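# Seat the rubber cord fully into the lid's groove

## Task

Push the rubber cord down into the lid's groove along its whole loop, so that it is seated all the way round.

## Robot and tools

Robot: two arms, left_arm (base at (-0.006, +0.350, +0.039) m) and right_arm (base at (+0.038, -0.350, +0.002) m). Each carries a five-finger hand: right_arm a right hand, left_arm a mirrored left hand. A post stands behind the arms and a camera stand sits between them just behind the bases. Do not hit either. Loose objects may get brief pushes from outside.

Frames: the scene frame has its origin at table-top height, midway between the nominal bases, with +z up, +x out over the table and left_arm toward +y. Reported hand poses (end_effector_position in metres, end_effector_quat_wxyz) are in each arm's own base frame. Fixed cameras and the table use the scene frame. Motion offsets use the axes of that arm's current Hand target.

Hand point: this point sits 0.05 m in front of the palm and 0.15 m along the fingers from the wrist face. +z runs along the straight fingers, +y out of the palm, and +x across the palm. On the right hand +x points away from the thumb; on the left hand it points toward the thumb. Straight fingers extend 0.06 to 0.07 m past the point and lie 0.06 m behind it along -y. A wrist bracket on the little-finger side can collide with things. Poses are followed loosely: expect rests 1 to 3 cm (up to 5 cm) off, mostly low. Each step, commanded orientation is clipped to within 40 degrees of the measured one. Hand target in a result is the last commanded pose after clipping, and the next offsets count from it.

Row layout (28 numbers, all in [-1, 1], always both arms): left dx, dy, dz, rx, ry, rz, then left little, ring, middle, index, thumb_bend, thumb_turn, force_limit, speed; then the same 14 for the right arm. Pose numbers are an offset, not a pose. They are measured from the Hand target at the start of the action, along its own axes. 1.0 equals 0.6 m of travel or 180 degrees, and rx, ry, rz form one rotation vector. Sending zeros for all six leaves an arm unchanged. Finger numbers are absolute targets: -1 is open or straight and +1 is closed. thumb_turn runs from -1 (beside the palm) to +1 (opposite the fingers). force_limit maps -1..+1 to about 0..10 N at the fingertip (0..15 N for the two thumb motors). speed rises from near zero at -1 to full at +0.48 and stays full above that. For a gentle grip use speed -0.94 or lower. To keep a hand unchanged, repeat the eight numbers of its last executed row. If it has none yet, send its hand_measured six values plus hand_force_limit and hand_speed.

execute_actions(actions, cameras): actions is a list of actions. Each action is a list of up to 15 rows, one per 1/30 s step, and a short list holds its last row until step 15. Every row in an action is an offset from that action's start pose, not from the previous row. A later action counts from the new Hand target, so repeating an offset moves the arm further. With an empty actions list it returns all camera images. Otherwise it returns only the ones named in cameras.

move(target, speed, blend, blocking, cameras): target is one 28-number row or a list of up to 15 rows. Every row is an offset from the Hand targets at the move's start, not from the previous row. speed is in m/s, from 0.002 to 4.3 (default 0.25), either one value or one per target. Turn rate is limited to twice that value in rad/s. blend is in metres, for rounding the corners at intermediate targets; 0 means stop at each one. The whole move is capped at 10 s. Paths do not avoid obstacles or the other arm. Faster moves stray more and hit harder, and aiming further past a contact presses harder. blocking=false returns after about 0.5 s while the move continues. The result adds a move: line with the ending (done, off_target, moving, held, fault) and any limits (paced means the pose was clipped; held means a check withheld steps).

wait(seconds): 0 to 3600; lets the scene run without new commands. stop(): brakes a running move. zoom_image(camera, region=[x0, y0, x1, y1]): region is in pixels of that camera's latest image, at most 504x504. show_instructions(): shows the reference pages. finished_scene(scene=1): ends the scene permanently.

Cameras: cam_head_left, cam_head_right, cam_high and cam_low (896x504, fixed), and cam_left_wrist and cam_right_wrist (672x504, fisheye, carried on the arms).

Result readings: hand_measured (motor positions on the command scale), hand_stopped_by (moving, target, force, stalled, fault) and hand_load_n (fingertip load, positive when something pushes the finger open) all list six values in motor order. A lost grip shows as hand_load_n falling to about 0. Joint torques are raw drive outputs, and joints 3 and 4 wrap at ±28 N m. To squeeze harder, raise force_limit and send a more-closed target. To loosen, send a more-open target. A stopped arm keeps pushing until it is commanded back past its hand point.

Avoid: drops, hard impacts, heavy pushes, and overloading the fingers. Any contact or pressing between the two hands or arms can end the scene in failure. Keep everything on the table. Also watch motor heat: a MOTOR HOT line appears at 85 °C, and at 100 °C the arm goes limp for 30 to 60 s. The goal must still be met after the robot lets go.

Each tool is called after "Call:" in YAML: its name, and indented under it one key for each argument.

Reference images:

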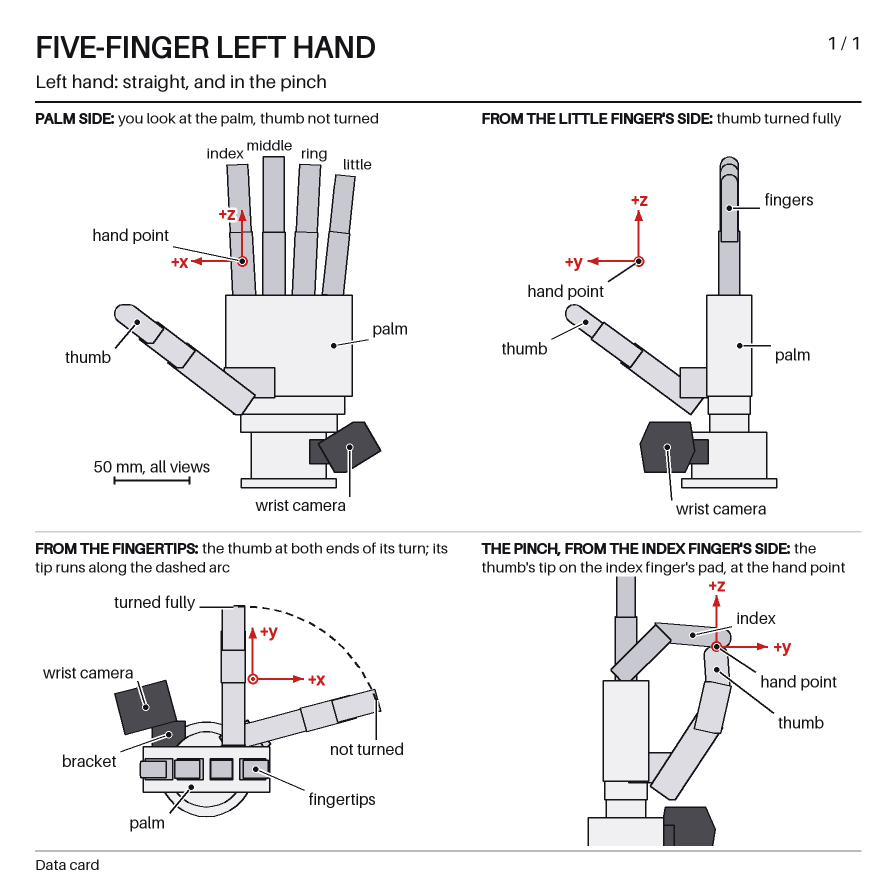

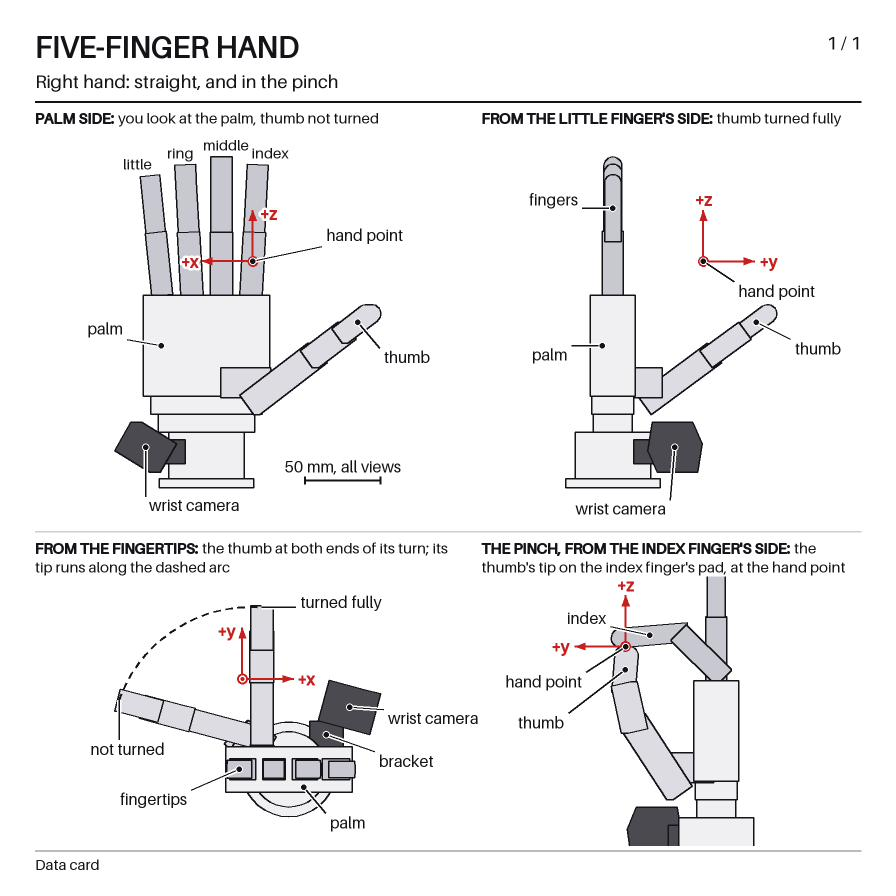

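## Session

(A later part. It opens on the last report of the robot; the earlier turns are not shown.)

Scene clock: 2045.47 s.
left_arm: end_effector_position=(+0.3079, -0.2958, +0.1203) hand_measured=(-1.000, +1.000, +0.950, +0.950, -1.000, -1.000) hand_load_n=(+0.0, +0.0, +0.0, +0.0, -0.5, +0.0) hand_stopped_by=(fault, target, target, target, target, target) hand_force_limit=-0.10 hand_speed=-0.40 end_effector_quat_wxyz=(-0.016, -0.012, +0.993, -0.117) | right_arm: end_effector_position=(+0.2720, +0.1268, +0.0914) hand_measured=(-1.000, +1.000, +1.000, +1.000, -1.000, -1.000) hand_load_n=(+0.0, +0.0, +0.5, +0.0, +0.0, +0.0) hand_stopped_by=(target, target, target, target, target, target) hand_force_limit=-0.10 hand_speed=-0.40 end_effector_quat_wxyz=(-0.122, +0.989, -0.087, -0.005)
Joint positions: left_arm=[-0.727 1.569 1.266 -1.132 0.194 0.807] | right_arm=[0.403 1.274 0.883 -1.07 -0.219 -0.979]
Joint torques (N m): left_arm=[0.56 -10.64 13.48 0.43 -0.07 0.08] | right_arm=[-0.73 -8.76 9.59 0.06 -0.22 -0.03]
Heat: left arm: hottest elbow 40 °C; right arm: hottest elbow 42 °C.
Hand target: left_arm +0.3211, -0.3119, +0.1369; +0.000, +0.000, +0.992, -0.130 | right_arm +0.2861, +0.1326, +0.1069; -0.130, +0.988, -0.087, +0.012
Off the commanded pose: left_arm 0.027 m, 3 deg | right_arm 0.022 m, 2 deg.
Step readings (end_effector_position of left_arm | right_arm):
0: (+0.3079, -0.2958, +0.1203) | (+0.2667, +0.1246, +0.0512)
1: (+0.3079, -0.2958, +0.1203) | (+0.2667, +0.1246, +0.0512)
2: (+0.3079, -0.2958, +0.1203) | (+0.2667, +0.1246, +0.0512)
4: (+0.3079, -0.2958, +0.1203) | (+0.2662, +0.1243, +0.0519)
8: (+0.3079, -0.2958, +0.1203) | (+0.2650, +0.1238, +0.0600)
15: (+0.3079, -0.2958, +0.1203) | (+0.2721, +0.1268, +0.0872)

Call:
move:
  target:
    - [0,0,0,0,0,0,-1,1,0.95,0.95,-1,-1,-0.1,-0.4, 0.0201,0.0717,0.0013,0,0,0,-1,1,1,1,-1,-1,-0.1,-0.4]
    - [0,0,0,0,0,0,-1,1,0.95,0.95,-1,-1,-0.1,-0.4, 0.0201,0.0846,0.0496,0,0,0,-1,1,1,1,-1,-1,-0.1,-0.4]
  speed: [0.1,0.05]

Call:
execute_actions:
  actions:
    - [[0,0,0,0,0,0,-1,1,0.95,0.95,-1,-1,-0.1,-0.4,0,0.0009,0.0032,0,0,0,-1,1,1,1,-1,-1,-0.1,-0.4],[0,0,0,0,0,0,-1,1,0.95,0.95,-1,-1,-0.1,-0.4,0,0.0017,0.0064,0,0,0,-1,1,1,1,-1,-1,-0.1,-0.4],[0,0,0,0,0,0,-1,1,0.95,0.95,-1,-1,-0.1,-0.4,0,0.0026,0.0097,0,0,0,-1,1,1,1,-1,-1,-0.1,-0.4],[0,0,0,0,0,0,-1,1,0.95,0.95,-1,-1,-0.1,-0.4,0,0.0034,0.0129,0,0,0,-1,1,1,1,-1,-1,-0.1,-0.4],[0,0,0,0,0,0,-1,1,0.95,0.95,-1,-1,-0.1,-0.4,0,0.0043,0.0161,0,0,0,-1,1,1,1,-1,-1,-0.1,-0.4],[0,0,0,0,0,0,-1,1,0.95,0.95,-1,-1,-0.1,-0.4,0,0.0052,0.0193,0,0,0,-1,1,1,1,-1,-1,-0.1,-0.4],[0,0,0,0,0,0,-1,1,0.95,0.95,-1,-1,-0.1,-0.4,0,0.0060,0.0225,0,0,0,-1,1,1,1,-1,-1,-0.1,-0.4],[0,0,0,0,0,0,-1,1,0.95,0.95,-1,-1,-0.1,-0.4,0,0.0069,0.0258,0,0,0,-1,1,1,1,-1,-1,-0.1,-0.4],[0,0,0,0,0,0,-1,1,0.95,0.95,-1,-1,-0.1,-0.4,0,0.0077,0.0290,0,0,0,-1,1,1,1,-1,-1,-0.1,-0.4],[0,0,0,0,0,0,-1,1,0.95,0.95,-1,-1,-0.1,-0.4,0,0.0086,0.0322,0,0,0,-1,1,1,1,-1,-1,-0.1,-0.4]]
  cameras: ["cam_high","cam_low"]

Call:
zoom_image:
  camera: "cam_high"
  region: [335, 285, 415, 335]

Call:
zoom_image:
  camera: "cam_low"
  region: [420, 190, 570, 290]

Scene clock: 2066.53 s.
left_arm: end_effector_position=(+0.3079, -0.2958, +0.1203) hand_measured=(-1.000, +1.000, +0.950, +0.950, -1.000, -1.000) hand_load_n=(+0.0, +0.0, +0.0, +0.0, +0.0, +0.0) hand_stopped_by=(fault, target, target, target, target, target) hand_force_limit=-0.10 hand_speed=-0.40 end_effector_quat_wxyz=(-0.016, -0.012, +0.993, -0.117) | right_arm: end_effector_position=(+0.2887, +0.0901, +0.0679) hand_measured=(-1.000, +1.000, +1.000, +1.000, -1.000, -1.000) hand_load_n=(+0.0, +0.0, +0.0, +0.0, +0.0, -0.5) hand_stopped_by=(target, target, target, target, target, target) hand_force_limit=-0.10 hand_speed=-0.40 end_effector_quat_wxyz=(-0.128, +0.988, -0.089, +0.010)
Joint positions: left_arm=[-0.727 1.569 1.266 -1.132 0.194 0.807] | right_arm=[0.283 1.293 0.835 -0.998 -0.232 -1.094]
Joint torques (N m): left_arm=[-0.38 -10.81 13.37 0.42 -0.06 0.04] | right_arm=[-1.03 -8.06 6.48 0.88 -0.36 -0.14]
Heat: left arm: hottest elbow 40 °C; right arm: hottest elbow 41 °C.
Hand target: left_arm +0.3211, -0.3119, +0.1369; +0.000, +0.000, +0.992, -0.130 | right_arm +0.2908, +0.0898, +0.0651; -0.130, +0.988, -0.087, +0.012
Off the commanded pose: left_arm 0.027 m, 3 deg | right_arm 0.004 m, 0 deg.
move: done

Scene clock: 2067.23 s.
left_arm: end_effector_position=(+0.3079, -0.2958, +0.1203) hand_measured=(-1.000, +1.000, +0.950, +0.950, -1.000, -1.000) hand_load_n=(+0.0, +0.0, +0.0, +0.0, +0.0, +0.0) hand_stopped_by=(fault, target, target, target, target, target) hand_force_limit=-0.10 hand_speed=-0.40 end_effector_quat_wxyz=(-0.016, -0.012, +0.993, -0.117) | right_arm: end_effector_position=(+0.2896, +0.0911, +0.0508) hand_measured=(-1.000, +1.000, +1.000, +1.000, -1.000, -1.000) hand_load_n=(+0.0, +0.0, +0.0, +0.0, +0.0, +0.0) hand_stopped_by=(target, target, target, target, target, target) hand_force_limit=-0.10 hand_speed=-0.40 end_effector_quat_wxyz=(-0.131, +0.987, -0.089, +0.012)
Joint positions: left_arm=[-0.727 1.569 1.266 -1.132 0.194 0.807] | right_arm=[0.283 1.316 0.806 -0.94 -0.235 -1.094]
Joint torques (N m): left_arm=[0.03 -10.81 13.37 0.39 -0.02 0.1] | right_arm=[-0.85 -7.71 6.05 1.05 -0.25 -0.13]
Heat: left arm: hottest elbow 40 °C; right arm: hottest elbow 41 °C.
Hand target: left_arm +0.3211, -0.3119, +0.1369; +0.000, +0.000, +0.992, -0.130 | right_arm +0.2908, +0.0898, +0.0451; -0.130, +0.988, -0.087, +0.012
Off the commanded pose: left_arm 0.027 m, 3 deg | right_arm 0.006 m, 0 deg.
Step readings (end_effector_position of left_arm | right_arm):
0: (+0.3079, -0.2958, +0.1203) | (+0.2887, +0.0901, +0.0679)
1: (+0.3079, -0.2958, +0.1203) | (+0.2887, +0.0901, +0.0679)
2: (+0.3079, -0.2958, +0.1203) | (+0.2890, +0.0902, +0.0679)
4: (+0.3079, -0.2958, +0.1203) | (+0.2900, +0.0905, +0.0671)
8: (+0.3079, -0.2958, +0.1203) | (+0.2906, +0.0907, +0.0615)
15: (+0.3079, -0.2958, +0.1203) | (+0.2897, +0.0909, +0.0508)

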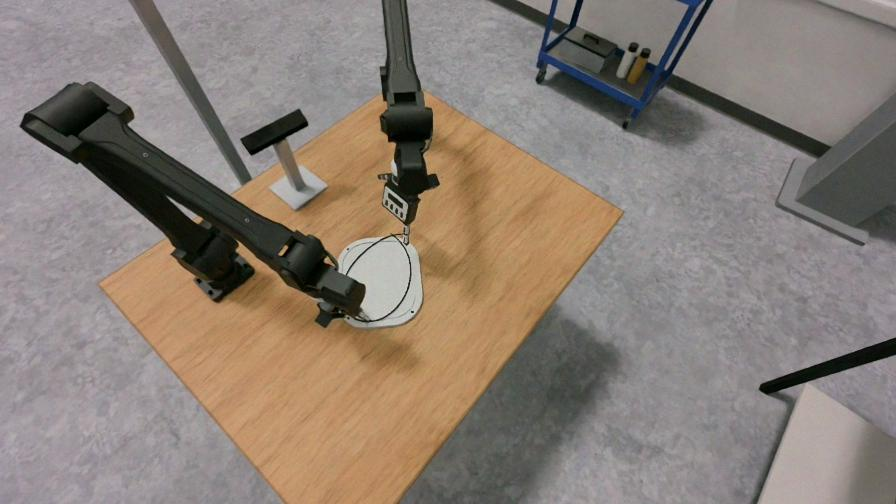

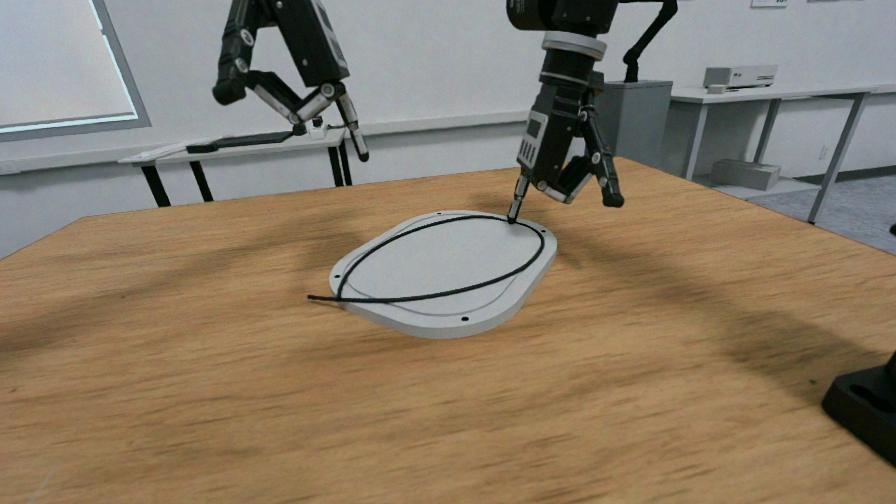

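Scaled by 6.300 from the camera's image (finer frame: 1280x720).

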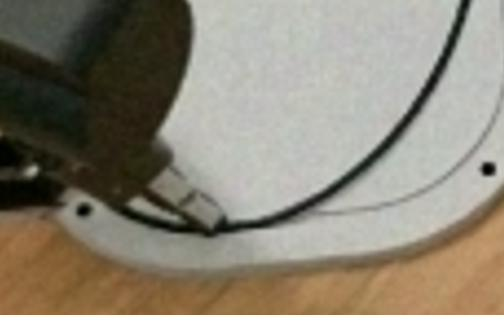

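Scaled by 3.360 from the camera's image (finer frame: 1280x720).

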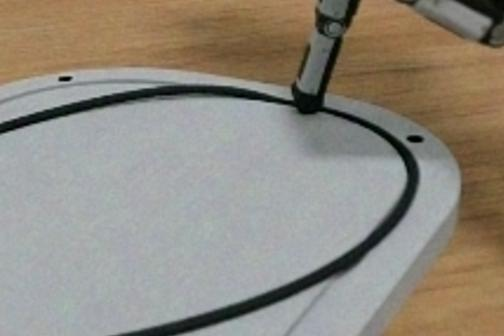

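Call:
execute_actions:
  actions:
    - [[0,0,0,0,0,0,-1,1,0.95,0.95,-1,-1,-0.1,-0.4,0.0073,-0.0065,-0.0087,0,0,0,-1,1,1,1,-1,-1,-0.1,-0.4],[0,0,0,0,0,0,-1,1,0.95,0.95,-1,-1,-0.1,-0.4,0.0146,-0.0130,-0.0172,0,0,0,-1,1,1,1,-1,-1,-0.1,-0.4],[0,0,0,0,0,0,-1,1,0.95,0.95,-1,-1,-0.1,-0.4,0.0218,-0.0195,-0.0259,0,0,0,-1,1,1,1,-1,-1,-0.1,-0.4],[0,0,0,0,0,0,-1,1,0.95,0.95,-1,-1,-0.1,-0.4,0.0291,-0.0260,-0.0344,0,0,0,-1,1,1,1,-1,-1,-0.1,-0.4],[0,0,0,0,0,0,-1,1,0.95,0.95,-1,-1,-0.1,-0.4,0.0291,-0.0286,-0.0441,0,0,0,-1,1,1,1,-1,-1,-0.1,-0.4],[0,0,0,0,0,0,-1,1,0.95,0.95,-1,-1,-0.1,-0.4,0.0291,-0.0311,-0.0538,0,0,0,-1,1,1,1,-1,-1,-0.1,-0.4],[0,0,0,0,0,0,-1,1,0.95,0.95,-1,-1,-0.1,-0.4,0.0291,-0.0337,-0.0634,0,0,0,-1,1,1,1,-1,-1,-0.1,-0.4],[0,0,0,0,0,0,-1,1,0.95,0.95,-1,-1,-0.1,-0.4,0.0291,-0.0363,-0.0731,0,0,0,-1,1,1,1,-1,-1,-0.1,-0.4],[0,0,0,0,0,0,-1,1,0.95,0.95,-1,-1,-0.1,-0.4,0.0291,-0.0389,-0.0827,0,0,0,-1,1,1,1,-1,-1,-0.1,-0.4],[0,0,0,0,0,0,-1,1,0.95,0.95,-1,-1,-0.1,-0.4,0.0291,-0.0415,-0.0924,0,0,0,-1,1,1,1,-1,-1,-0.1,-0.4]]
  cameras: ["cam_high","cam_low","cam_head_right"]

Call:
zoom_image:
  camera: "cam_high"
  region: [335, 285, 415, 335]

Call:
zoom_image:
  camera: "cam_low"
  region: [420, 190, 570, 290]

Call:
zoom_image:
  camera: "cam_head_right"
  region: [400, 210, 500, 295]

Scene clock: 2080.43 s.
left_arm: end_effector_position=(+0.3079, -0.2958, +0.1203) hand_measured=(-1.000, +1.000, +0.950, +0.950, -1.000, -1.000) hand_load_n=(+0.0, +0.0, +0.0, +0.5, +0.0, +0.0) hand_stopped_by=(fault, target, target, target, target, target) hand_force_limit=-0.10 hand_speed=-0.40 end_effector_quat_wxyz=(-0.016, -0.012, +0.993, -0.117) | right_arm: end_effector_position=(+0.2944, +0.0925, +0.0896) hand_measured=(-1.000, +1.000, +1.000, +1.000, -1.000, -1.000) hand_load_n=(+0.0, +0.0, +0.0, +0.0, +0.0, +0.0) hand_stopped_by=(target, target, target, target, target, target) hand_force_limit=-0.10 hand_speed=-0.40 end_effector_quat_wxyz=(-0.124, +0.988, -0.091, -0.006)
Joint positions: left_arm=[-0.727 1.569 1.266 -1.132 0.194 0.807] | right_arm=[0.283 1.309 0.909 -1.09 -0.235 -1.094]
Joint torques (N m): left_arm=[0.09 -11.16 13.46 0.36 -0.09 0.1] | right_arm=[-0.79 -9.11 9.61 0.01 -0.23 -0.1]
Heat: left arm: hottest elbow 40 °C; right arm: hottest elbow 41 °C.
Hand target: left_arm +0.3211, -0.3119, +0.1369; +0.000, +0.000, +0.992, -0.130 | right_arm +0.3097, +0.0964, +0.1051; -0.130, +0.988, -0.087, +0.012
Off the commanded pose: left_arm 0.027 m, 3 deg | right_arm 0.022 m, 2 deg.
Step readings (end_effector_position of left_arm | right_arm):
0: (+0.3079, -0.2958, +0.1203) | (+0.2896, +0.0911, +0.0508)
1: (+0.3079, -0.2958, +0.1203) | (+0.2896, +0.0911, +0.0508)
2: (+0.3079, -0.2958, +0.1203) | (+0.2896, +0.0911, +0.0508)
4: (+0.3079, -0.2958, +0.1203) | (+0.2892, +0.0909, +0.0517)
8: (+0.3079, -0.2958, +0.1203) | (+0.2884, +0.0907, +0.0596)
15: (+0.3079, -0.2958, +0.1203) | (+0.2944, +0.0925, +0.0854)
Images, in order (width x height): cam_head_right 896x504, cam_high 896x504, cam_low 896x504.

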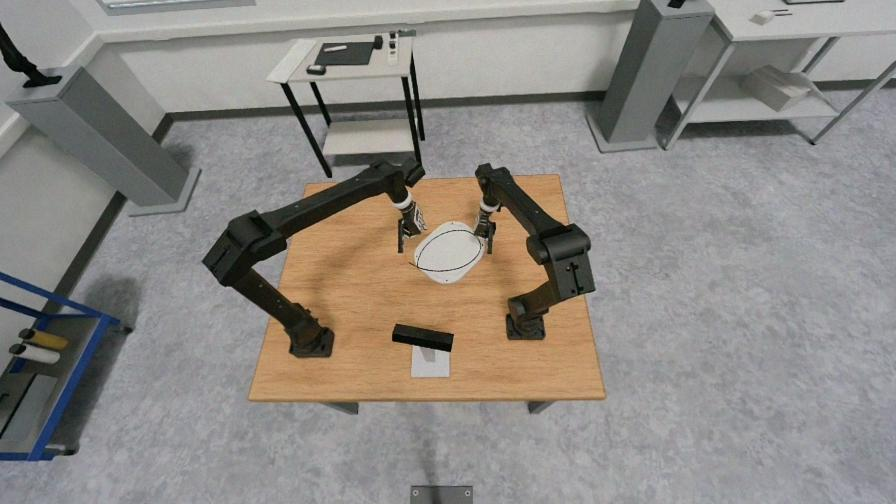

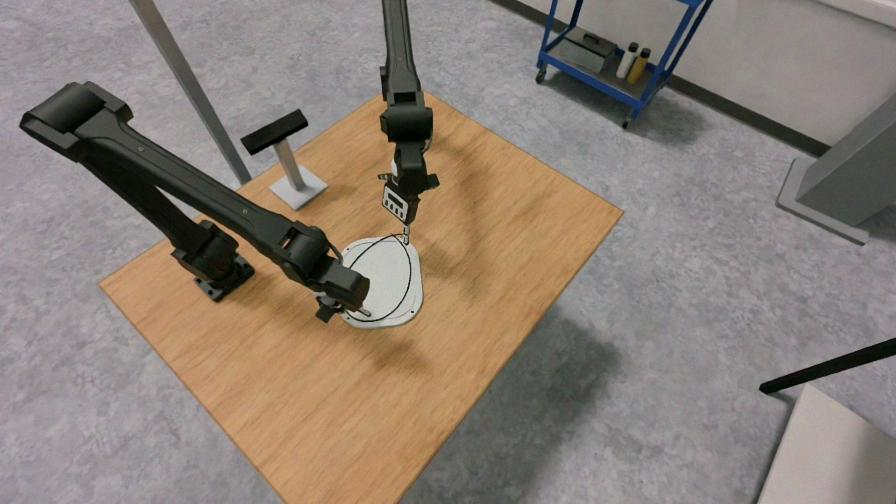

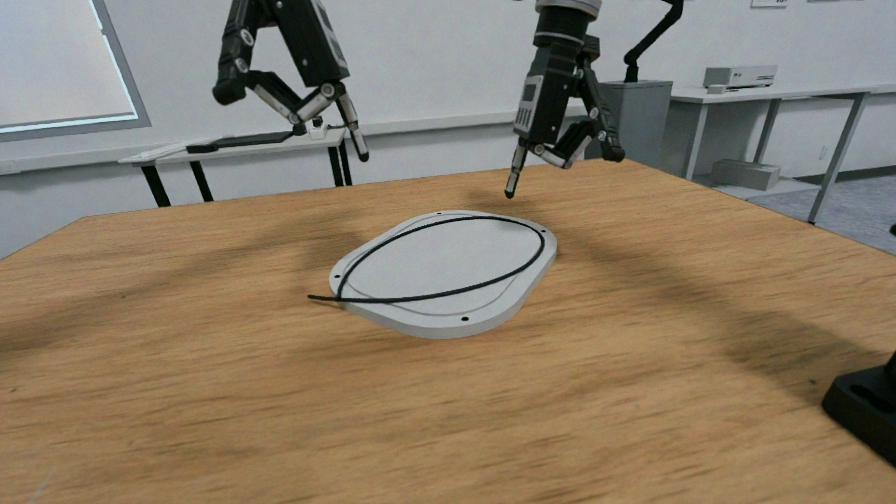

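Scaled by 6.300 from the camera's image (finer frame: 1280x720).

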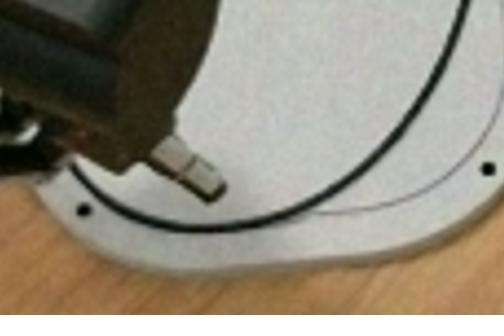

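Scaled by 3.360 from the camera's image (finer frame: 1280x720).

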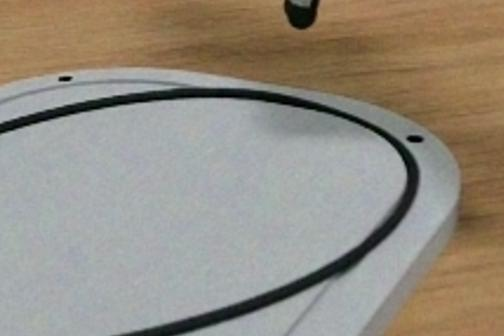

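Scaled by 5.040 from the camera's image (finer frame: 1280x720).

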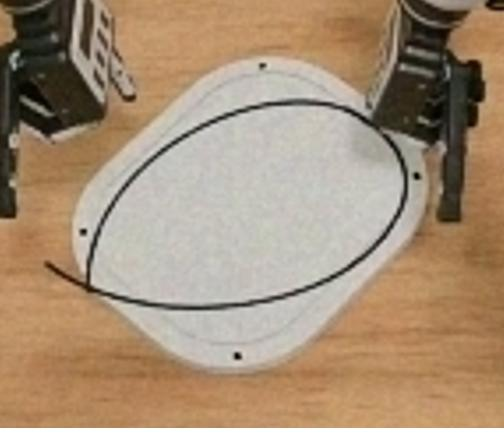

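Call:
move:
  target:
    - [0,0,0,0,0,0,-1,1,0.95,0.95,-1,-1,-0.1,-0.4, -0.0140,0.0008,0.0172,0,0,0,-1,1,1,1,-1,-1,-0.1,-0.4]
    - [0,0,0,0,0,0,-1,1,0.95,0.95,-1,-1,-0.1,-0.4, -0.0140,0.0224,0.0977,0,0,0,-1,1,1,1,-1,-1,-0.1,-0.4]
  speed: [0.1,0.06]
  cameras: ["cam_high"]

Call:
zoom_image:
  camera: "cam_high"
  region: [335, 285, 415, 335]

Scene clock: 2093.53 s.
left_arm: end_effector_position=(+0.3079, -0.2958, +0.1203) hand_measured=(-1.000, +1.000, +0.950, +0.950, -1.000, -1.000) hand_load_n=(+0.0, +0.0, +0.5, +0.0, +0.0, +0.0) hand_stopped_by=(fault, target, target, target, target, target) hand_force_limit=-0.10 hand_speed=-0.40 end_effector_quat_wxyz=(-0.016, -0.012, +0.993, -0.117) | right_arm: end_effector_position=(+0.3023, +0.0974, +0.0511) hand_measured=(-1.000, +1.000, +1.000, +1.000, -1.000, -1.000) hand_load_n=(+0.0, +0.0, +0.0, +0.0, +0.0, +0.0) hand_stopped_by=(target, target, target, target, target, target) hand_force_limit=-0.10 hand_speed=-0.40 end_effector_quat_wxyz=(-0.131, +0.987, -0.087, +0.013)
Joint positions: left_arm=[-0.727 1.569 1.266 -1.132 0.194 0.807] | right_arm=[0.291 1.351 0.839 -0.935 -0.234 -1.089]
Joint torques (N m): left_arm=[-0.09 -11.11 13.46 0.29 -0.09 0.07] | right_arm=[-0.21 -8.18 6.04 1.14 -0.18 0.01]
Heat: left arm: hottest elbow 40 °C; right arm: hottest elbow 42 °C.
Hand target: left_arm +0.3211, -0.3119, +0.1369; +0.000, +0.000, +0.992, -0.130 | right_arm +0.3020, +0.0999, +0.0450; -0.130, +0.988, -0.087, +0.012
Off the commanded pose: left_arm 0.027 m, 3 deg | right_arm 0.007 m, 0 deg.
move: done

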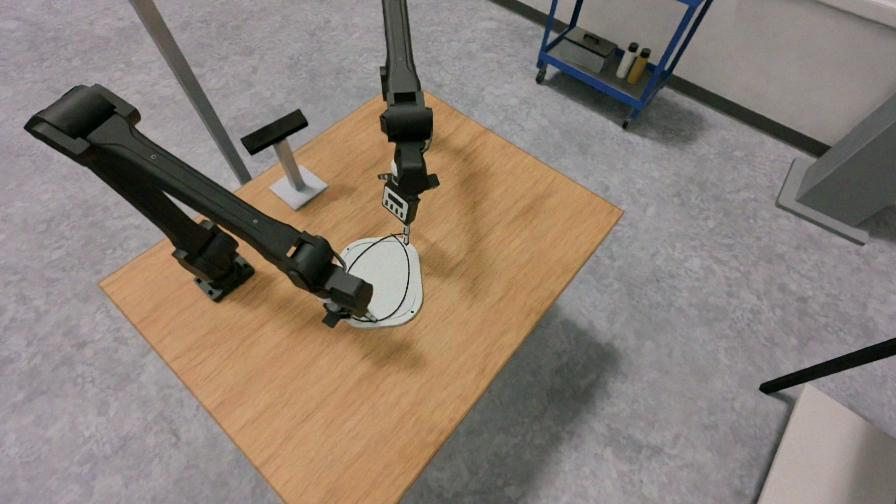

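Scaled by 6.300 from the camera's image (finer frame: 1280x720).

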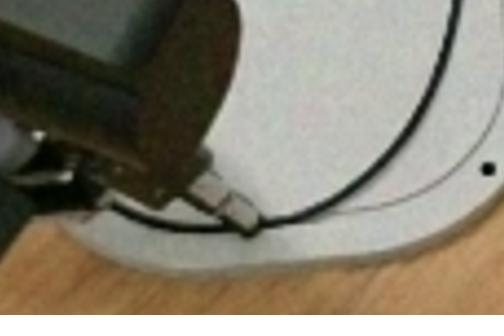

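Call:
execute_actions:
  actions:
    - [[0,0,0,0,0,0,-1,1,0.95,0.95,-1,-1,-0.1,-0.4,0.0073,-0.0065,-0.0087,0,0,0,-1,1,1,1,-1,-1,-0.1,-0.4],[0,0,0,0,0,0,-1,1,0.95,0.95,-1,-1,-0.1,-0.4,0.0146,-0.0130,-0.0172,0,0,0,-1,1,1,1,-1,-1,-0.1,-0.4],[0,0,0,0,0,0,-1,1,0.95,0.95,-1,-1,-0.1,-0.4,0.0218,-0.0195,-0.0259,0,0,0,-1,1,1,1,-1,-1,-0.1,-0.4],[0,0,0,0,0,0,-1,1,0.95,0.95,-1,-1,-0.1,-0.4,0.0291,-0.0260,-0.0344,0,0,0,-1,1,1,1,-1,-1,-0.1,-0.4],[0,0,0,0,0,0,-1,1,0.95,0.95,-1,-1,-0.1,-0.4,0.0291,-0.0286,-0.0441,0,0,0,-1,1,1,1,-1,-1,-0.1,-0.4],[0,0,0,0,0,0,-1,1,0.95,0.95,-1,-1,-0.1,-0.4,0.0291,-0.0311,-0.0538,0,0,0,-1,1,1,1,-1,-1,-0.1,-0.4],[0,0,0,0,0,0,-1,1,0.95,0.95,-1,-1,-0.1,-0.4,0.0291,-0.0337,-0.0634,0,0,0,-1,1,1,1,-1,-1,-0.1,-0.4],[0,0,0,0,0,0,-1,1,0.95,0.95,-1,-1,-0.1,-0.4,0.0291,-0.0363,-0.0731,0,0,0,-1,1,1,1,-1,-1,-0.1,-0.4],[0,0,0,0,0,0,-1,1,0.95,0.95,-1,-1,-0.1,-0.4,0.0291,-0.0389,-0.0827,0,0,0,-1,1,1,1,-1,-1,-0.1,-0.4],[0,0,0,0,0,0,-1,1,0.95,0.95,-1,-1,-0.1,-0.4,0.0291,-0.0415,-0.0924,0,0,0,-1,1,1,1,-1,-1,-0.1,-0.4]]
  cameras: ["cam_high","cam_low","cam_head_right"]

Call:
zoom_image:
  camera: "cam_high"
  region: [335, 285, 415, 335]

Call:
zoom_image:
  camera: "cam_low"
  region: [450, 200, 550, 260]

Call:
zoom_image:
  camera: "cam_head_right"
  region: [400, 210, 500, 295]

Scene clock: 2111.33 s.
left_arm: end_effector_position=(+0.3079, -0.2958, +0.1203) hand_measured=(-1.000, +1.000, +0.950, +0.950, -1.000, -1.000) hand_load_n=(+0.0, +0.0, +0.0, +0.0, -0.5, +0.0) hand_stopped_by=(fault, target, target, target, target, target) hand_force_limit=-0.10 hand_speed=-0.40 end_effector_quat_wxyz=(-0.016, -0.012, +0.993, -0.117) | right_arm: end_effector_position=(+0.3067, +0.0994, +0.0891) hand_measured=(-1.000, +1.000, +1.000, +1.000, -1.000, -1.000) hand_load_n=(+0.0, +0.0, +0.0, +0.0, +0.0, +0.0) hand_stopped_by=(target, target, target, target, target, target) hand_force_limit=-0.10 hand_speed=-0.40 end_effector_quat_wxyz=(-0.124, +0.988, -0.090, -0.005)
Joint positions: left_arm=[-0.727 1.569 1.266 -1.132 0.194 0.807] | right_arm=[0.293 1.345 0.941 -1.082 -0.234 -1.087]
Joint torques (N m): left_arm=[-0.38 -11.16 13.3 0.36 -0.09 0.1] | right_arm=[-0.26 -9.99 9.51 0.02 -0.2 0.01]
Heat: left arm: hottest elbow 40 °C; right arm: hottest elbow 41 °C.
Hand target: left_arm +0.3211, -0.3119, +0.1369; +0.000, +0.000, +0.992, -0.130 | right_arm +0.3208, +0.1065, +0.1050; -0.130, +0.988, -0.087, +0.012
Off the commanded pose: left_arm 0.027 m, 3 deg | right_arm 0.022 m, 2 deg.
Step readings (end_effector_position of left_arm | right_arm):
0: (+0.3079, -0.2958, +0.1203) | (+0.3023, +0.0974, +0.0511)
1: (+0.3079, -0.2958, +0.1203) | (+0.3023, +0.0974, +0.0511)
2: (+0.3079, -0.2958, +0.1203) | (+0.3023, +0.0974, +0.0511)
4: (+0.3079, -0.2958, +0.1203) | (+0.3016, +0.0975, +0.0517)
8: (+0.3079, -0.2958, +0.1203) | (+0.3010, +0.0975, +0.0595)
15: (+0.3079, -0.2958, +0.1203) | (+0.3068, +0.0994, +0.0852)
Images, in order (width x height): cam_head_right 896x504, cam_high 896x504, cam_low 896x504.

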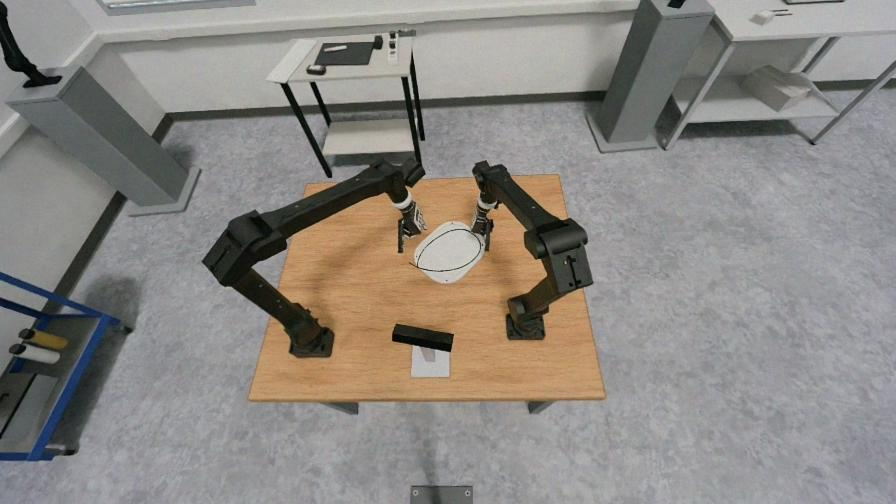

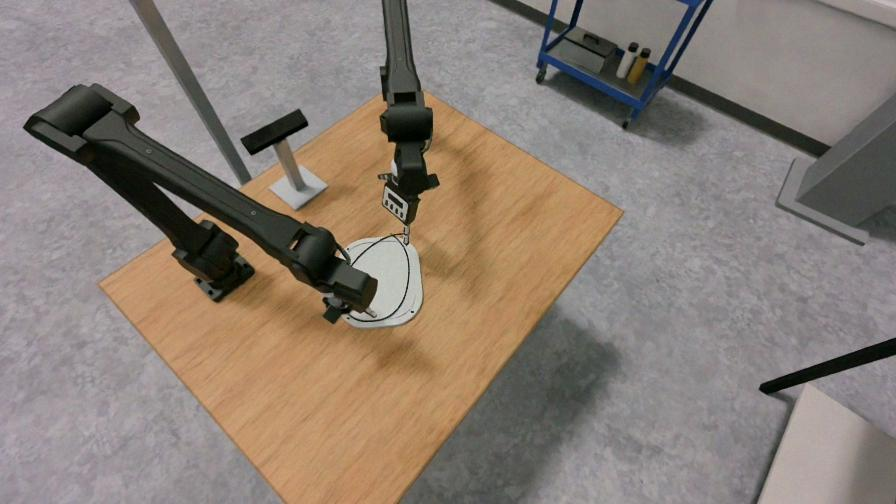

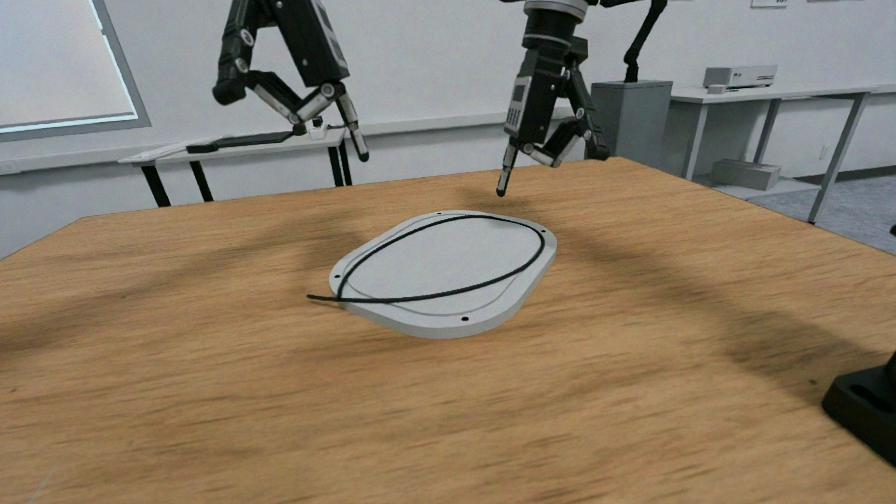

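Scaled by 6.300 from the camera's image (finer frame: 1280x720).

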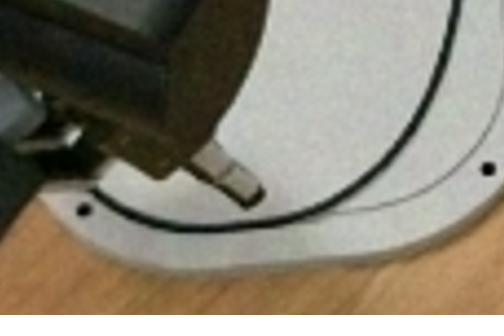

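Scaled by 5.040 from the camera's image (finer frame: 1280x720).

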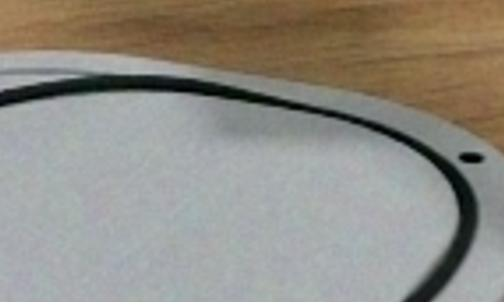

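Scaled by 5.040 from the camera's image (finer frame: 1280x720).

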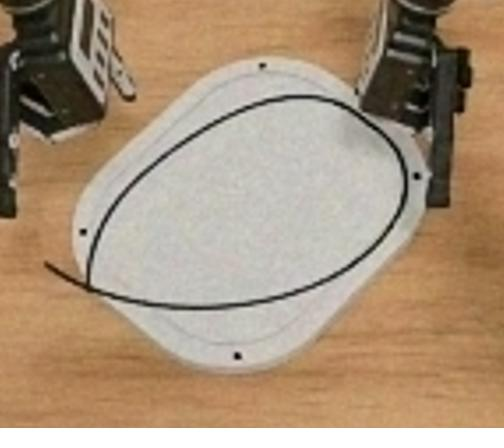

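Call:
move:
  target:
    - [0,0,0,0,0,0,-1,1,0.95,0.95,-1,-1,-0.1,-0.4, -0.0177,-0.0064,0.0190,0,0,0,-1,1,1,1,-1,-1,-0.1,-0.4]
    - [0,0,0,0,0,0,-1,1,0.95,0.95,-1,-1,-0.1,-0.4, -0.0177,0.0152,0.0995,0,0,0,-1,1,1,1,-1,-1,-0.1,-0.4]
  speed: [0.1,0.06]
  cameras: ["cam_high","cam_low"]

Call:
zoom_image:
  camera: "cam_high"
  region: [335, 285, 415, 335]

Call:
zoom_image:
  camera: "cam_low"
  region: [450, 200, 550, 260]

Scene clock: 2122.37 s.
left_arm: end_effector_position=(+0.3079, -0.2958, +0.1203) hand_measured=(-1.000, +1.000, +0.950, +0.950, -1.000, -1.000) hand_load_n=(+0.0, +0.0, +0.0, +0.0, +0.0, +0.0) hand_stopped_by=(fault, target, target, target, target, target) hand_force_limit=-0.10 hand_speed=-0.40 end_effector_quat_wxyz=(-0.016, -0.012, +0.993, -0.117) | right_arm: end_effector_position=(+0.3130, +0.1136, +0.0510) hand_measured=(-1.000, +1.000, +1.000, +1.000, -1.000, -1.000) hand_load_n=(+0.0, +0.0, +0.0, +0.0, +0.0, +0.0) hand_stopped_by=(target, target, target, target, target, target) hand_force_limit=-0.10 hand_speed=-0.40 end_effector_quat_wxyz=(-0.132, +0.988, -0.085, +0.015)
Joint positions: left_arm=[-0.727 1.569 1.266 -1.132 0.194 0.807] | right_arm=[0.326 1.386 0.873 -0.921 -0.229 -1.057]
Joint torques (N m): left_arm=[-0.03 -11.28 13.38 0.38 -0.1 0.05] | right_arm=[-0.5 -8.76 6.02 0.94 -0.25 0]
Heat: left arm: hottest elbow 40 °C; right arm: hottest elbow 41 °C.
Hand target: left_arm +0.3211, -0.3119, +0.1369; +0.000, +0.000, +0.992, -0.130 | right_arm +0.3115, +0.1149, +0.0450; -0.130, +0.988, -0.087, +0.012
Off the commanded pose: left_arm 0.027 m, 3 deg | right_arm 0.006 m, 1 deg.
move: done

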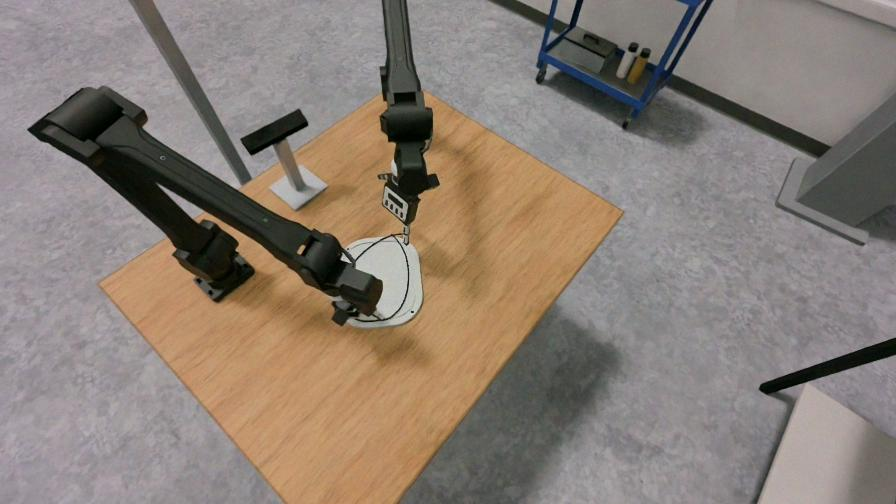

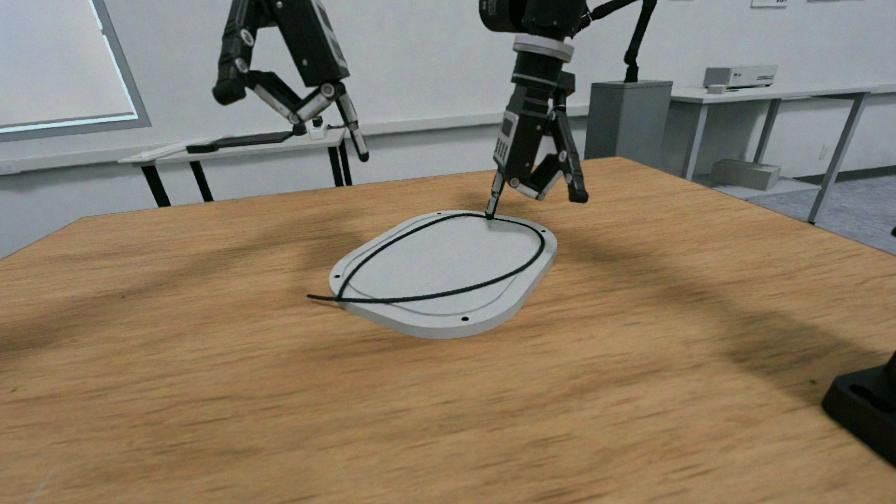

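Scaled by 6.300 from the camera's image (finer frame: 1280x720).

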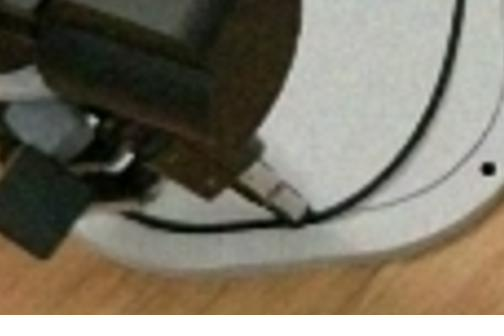

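Scaled by 5.040 from the camera's image (finer frame: 1280x720).

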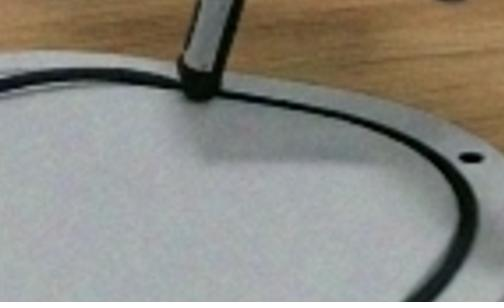

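Call:
execute_actions:
  actions:
    - [[0,0,0,0,0,0,-1,1,0.95,0.95,-1,-1,-0.1,-0.4,0.0073,-0.0065,-0.0087,0,0,0,-1,1,1,1,-1,-1,-0.1,-0.4],[0,0,0,0,0,0,-1,1,0.95,0.95,-1,-1,-0.1,-0.4,0.0146,-0.0130,-0.0172,0,0,0,-1,1,1,1,-1,-1,-0.1,-0.4],[0,0,0,0,0,0,-1,1,0.95,0.95,-1,-1,-0.1,-0.4,0.0218,-0.0195,-0.0259,0,0,0,-1,1,1,1,-1,-1,-0.1,-0.4],[0,0,0,0,0,0,-1,1,0.95,0.95,-1,-1,-0.1,-0.4,0.0291,-0.0260,-0.0344,0,0,0,-1,1,1,1,-1,-1,-0.1,-0.4],[0,0,0,0,0,0,-1,1,0.95,0.95,-1,-1,-0.1,-0.4,0.0291,-0.0286,-0.0441,0,0,0,-1,1,1,1,-1,-1,-0.1,-0.4],[0,0,0,0,0,0,-1,1,0.95,0.95,-1,-1,-0.1,-0.4,0.0291,-0.0311,-0.0538,0,0,0,-1,1,1,1,-1,-1,-0.1,-0.4],[0,0,0,0,0,0,-1,1,0.95,0.95,-1,-1,-0.1,-0.4,0.0291,-0.0337,-0.0634,0,0,0,-1,1,1,1,-1,-1,-0.1,-0.4],[0,0,0,0,0,0,-1,1,0.95,0.95,-1,-1,-0.1,-0.4,0.0291,-0.0363,-0.0731,0,0,0,-1,1,1,1,-1,-1,-0.1,-0.4],[0,0,0,0,0,0,-1,1,0.95,0.95,-1,-1,-0.1,-0.4,0.0291,-0.0389,-0.0827,0,0,0,-1,1,1,1,-1,-1,-0.1,-0.4],[0,0,0,0,0,0,-1,1,0.95,0.95,-1,-1,-0.1,-0.4,0.0291,-0.0415,-0.0924,0,0,0,-1,1,1,1,-1,-1,-0.1,-0.4]]

Call:
move:
  target:
    - [0,0,0,0,0,0,-1,1,0.95,0.95,-1,-1,-0.1,-0.4, -0.0186,0.0036,0.0163,0,0,0,-1,1,1,1,-1,-1,-0.1,-0.4]
    - [0,0,0,0,0,0,-1,1,0.95,0.95,-1,-1,-0.1,-0.4, -0.0186,0.0251,0.0968,0,0,0,-1,1,1,1,-1,-1,-0.1,-0.4]
  speed: [0.1,0.06]
  cameras: ["cam_high","cam_low"]

Call:
zoom_image:
  camera: "cam_high"
  region: [335, 285, 415, 335]

Call:
zoom_image:
  camera: "cam_low"
  region: [450, 200, 550, 260]

Scene clock: 2145.87 s.
left_arm: end_effector_position=(+0.3079, -0.2958, +0.1203) hand_measured=(-1.000, +1.000, +0.950, +0.950, -1.000, -1.000) hand_load_n=(+0.0, +0.0, +0.0, +0.0, +0.0, +0.0) hand_stopped_by=(fault, target, target, target, target, target) hand_force_limit=-0.10 hand_speed=-0.40 end_effector_quat_wxyz=(-0.016, -0.012, +0.993, -0.117) | right_arm: end_effector_position=(+0.3161, +0.1147, +0.0889) hand_measured=(-1.000, +1.000, +1.000, +1.000, -1.000, -1.000) hand_load_n=(+0.0, +0.0, +0.0, +0.0, +0.0, +0.0) hand_stopped_by=(target, target, target, target, target, target) hand_force_limit=-0.10 hand_speed=-0.40 end_effector_quat_wxyz=(-0.123, +0.989, -0.088, -0.005)
Joint positions: left_arm=[-0.727 1.569 1.266 -1.132 0.194 0.807] | right_arm=[0.326 1.38 0.974 -1.074 -0.229 -1.057]
Joint torques (N m): left_arm=[-0.09 -11.05 13.37 0.42 -0.04 0.06] | right_arm=[-0.5 -10.64 9.57 0.02 -0.24 0]
Heat: left arm: hottest elbow 40 °C; right arm: hottest elbow 40 °C.
Hand target: left_arm +0.3211, -0.3119, +0.1369; +0.000, +0.000, +0.992, -0.130 | right_arm +0.3303, +0.1214, +0.1049; -0.130, +0.988, -0.087, +0.012
Off the commanded pose: left_arm 0.027 m, 3 deg | right_arm 0.023 m, 2 deg.
Step readings (end_effector_position of left_arm | right_arm):
0: (+0.3079, -0.2958, +0.1203) | (+0.3130, +0.1136, +0.0510)
1: (+0.3079, -0.2958, +0.1203) | (+0.3130, +0.1136, +0.0510)
2: (+0.3079, -0.2958, +0.1203) | (+0.3130, +0.1136, +0.0510)
4: (+0.3079, -0.2958, +0.1203) | (+0.3119, +0.1133, +0.0514)
8: (+0.3079, -0.2958, +0.1203) | (+0.3107, +0.1129, +0.0597)
15: (+0.3079, -0.2958, +0.1203) | (+0.3159, +0.1146, +0.0847)

Scene clock: 2147.67 s.
left_arm: end_effector_position=(+0.3079, -0.2958, +0.1203) hand_measured=(-1.000, +1.000, +0.950, +0.950, -1.000, -1.000) hand_load_n=(+0.0, +0.0, +0.0, +0.0, +0.0, +0.0) hand_stopped_by=(fault, target, target, target, target, target) hand_force_limit=-0.10 hand_speed=-0.40 end_effector_quat_wxyz=(-0.016, -0.012, +0.993, -0.117) | right_arm: end_effector_position=(+0.3212, +0.1215, +0.0511) hand_measured=(-1.000, +1.000, +1.000, +1.000, -1.000, -1.000) hand_load_n=(+0.5, +0.0, +0.0, +0.0, +0.0, +0.0) hand_stopped_by=(target, target, target, target, target, target) hand_force_limit=-0.10 hand_speed=-0.40 end_effector_quat_wxyz=(-0.132, +0.987, -0.086, +0.015)
Joint positions: left_arm=[-0.727 1.569 1.266 -1.132 0.194 0.807] | right_arm=[0.339 1.412 0.899 -0.918 -0.227 -1.041]
Joint torques (N m): left_arm=[-0.73 -11.46 13.42 0.39 -0.11 0.07] | right_arm=[-0.26 -9.29 6.06 0.95 -0.24 0]
Heat: left arm: hottest elbow 40 °C; right arm: hottest elbow 40 °C.
Hand target: left_arm +0.3211, -0.3119, +0.1369; +0.000, +0.000, +0.992, -0.130 | right_arm +0.3194, +0.1238, +0.0450; -0.130, +0.988, -0.087, +0.012
Off the commanded pose: left_arm 0.027 m, 3 deg | right_arm 0.007 m, 0 deg.
move: done

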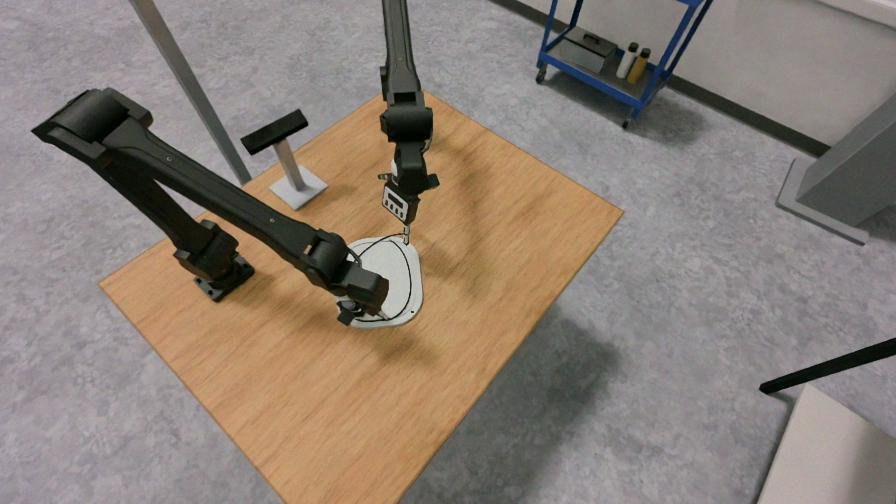

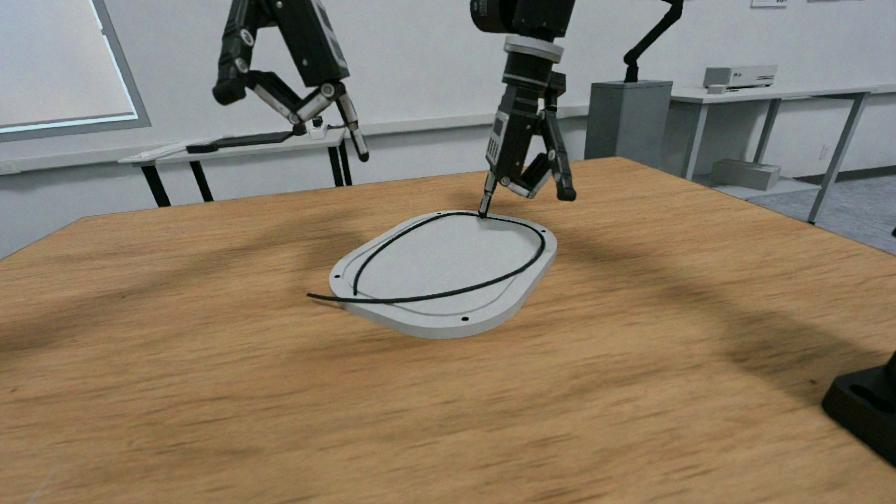

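Scaled by 6.300 from the camera's image (finer frame: 1280x720).

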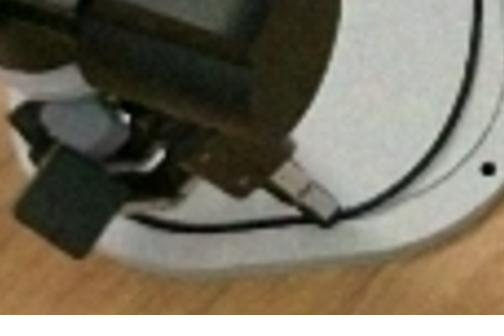

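Scaled by 5.040 from the camera's image (finer frame: 1280x720).

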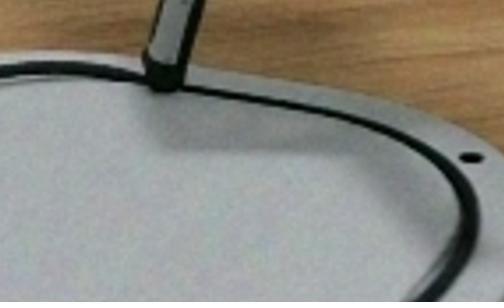

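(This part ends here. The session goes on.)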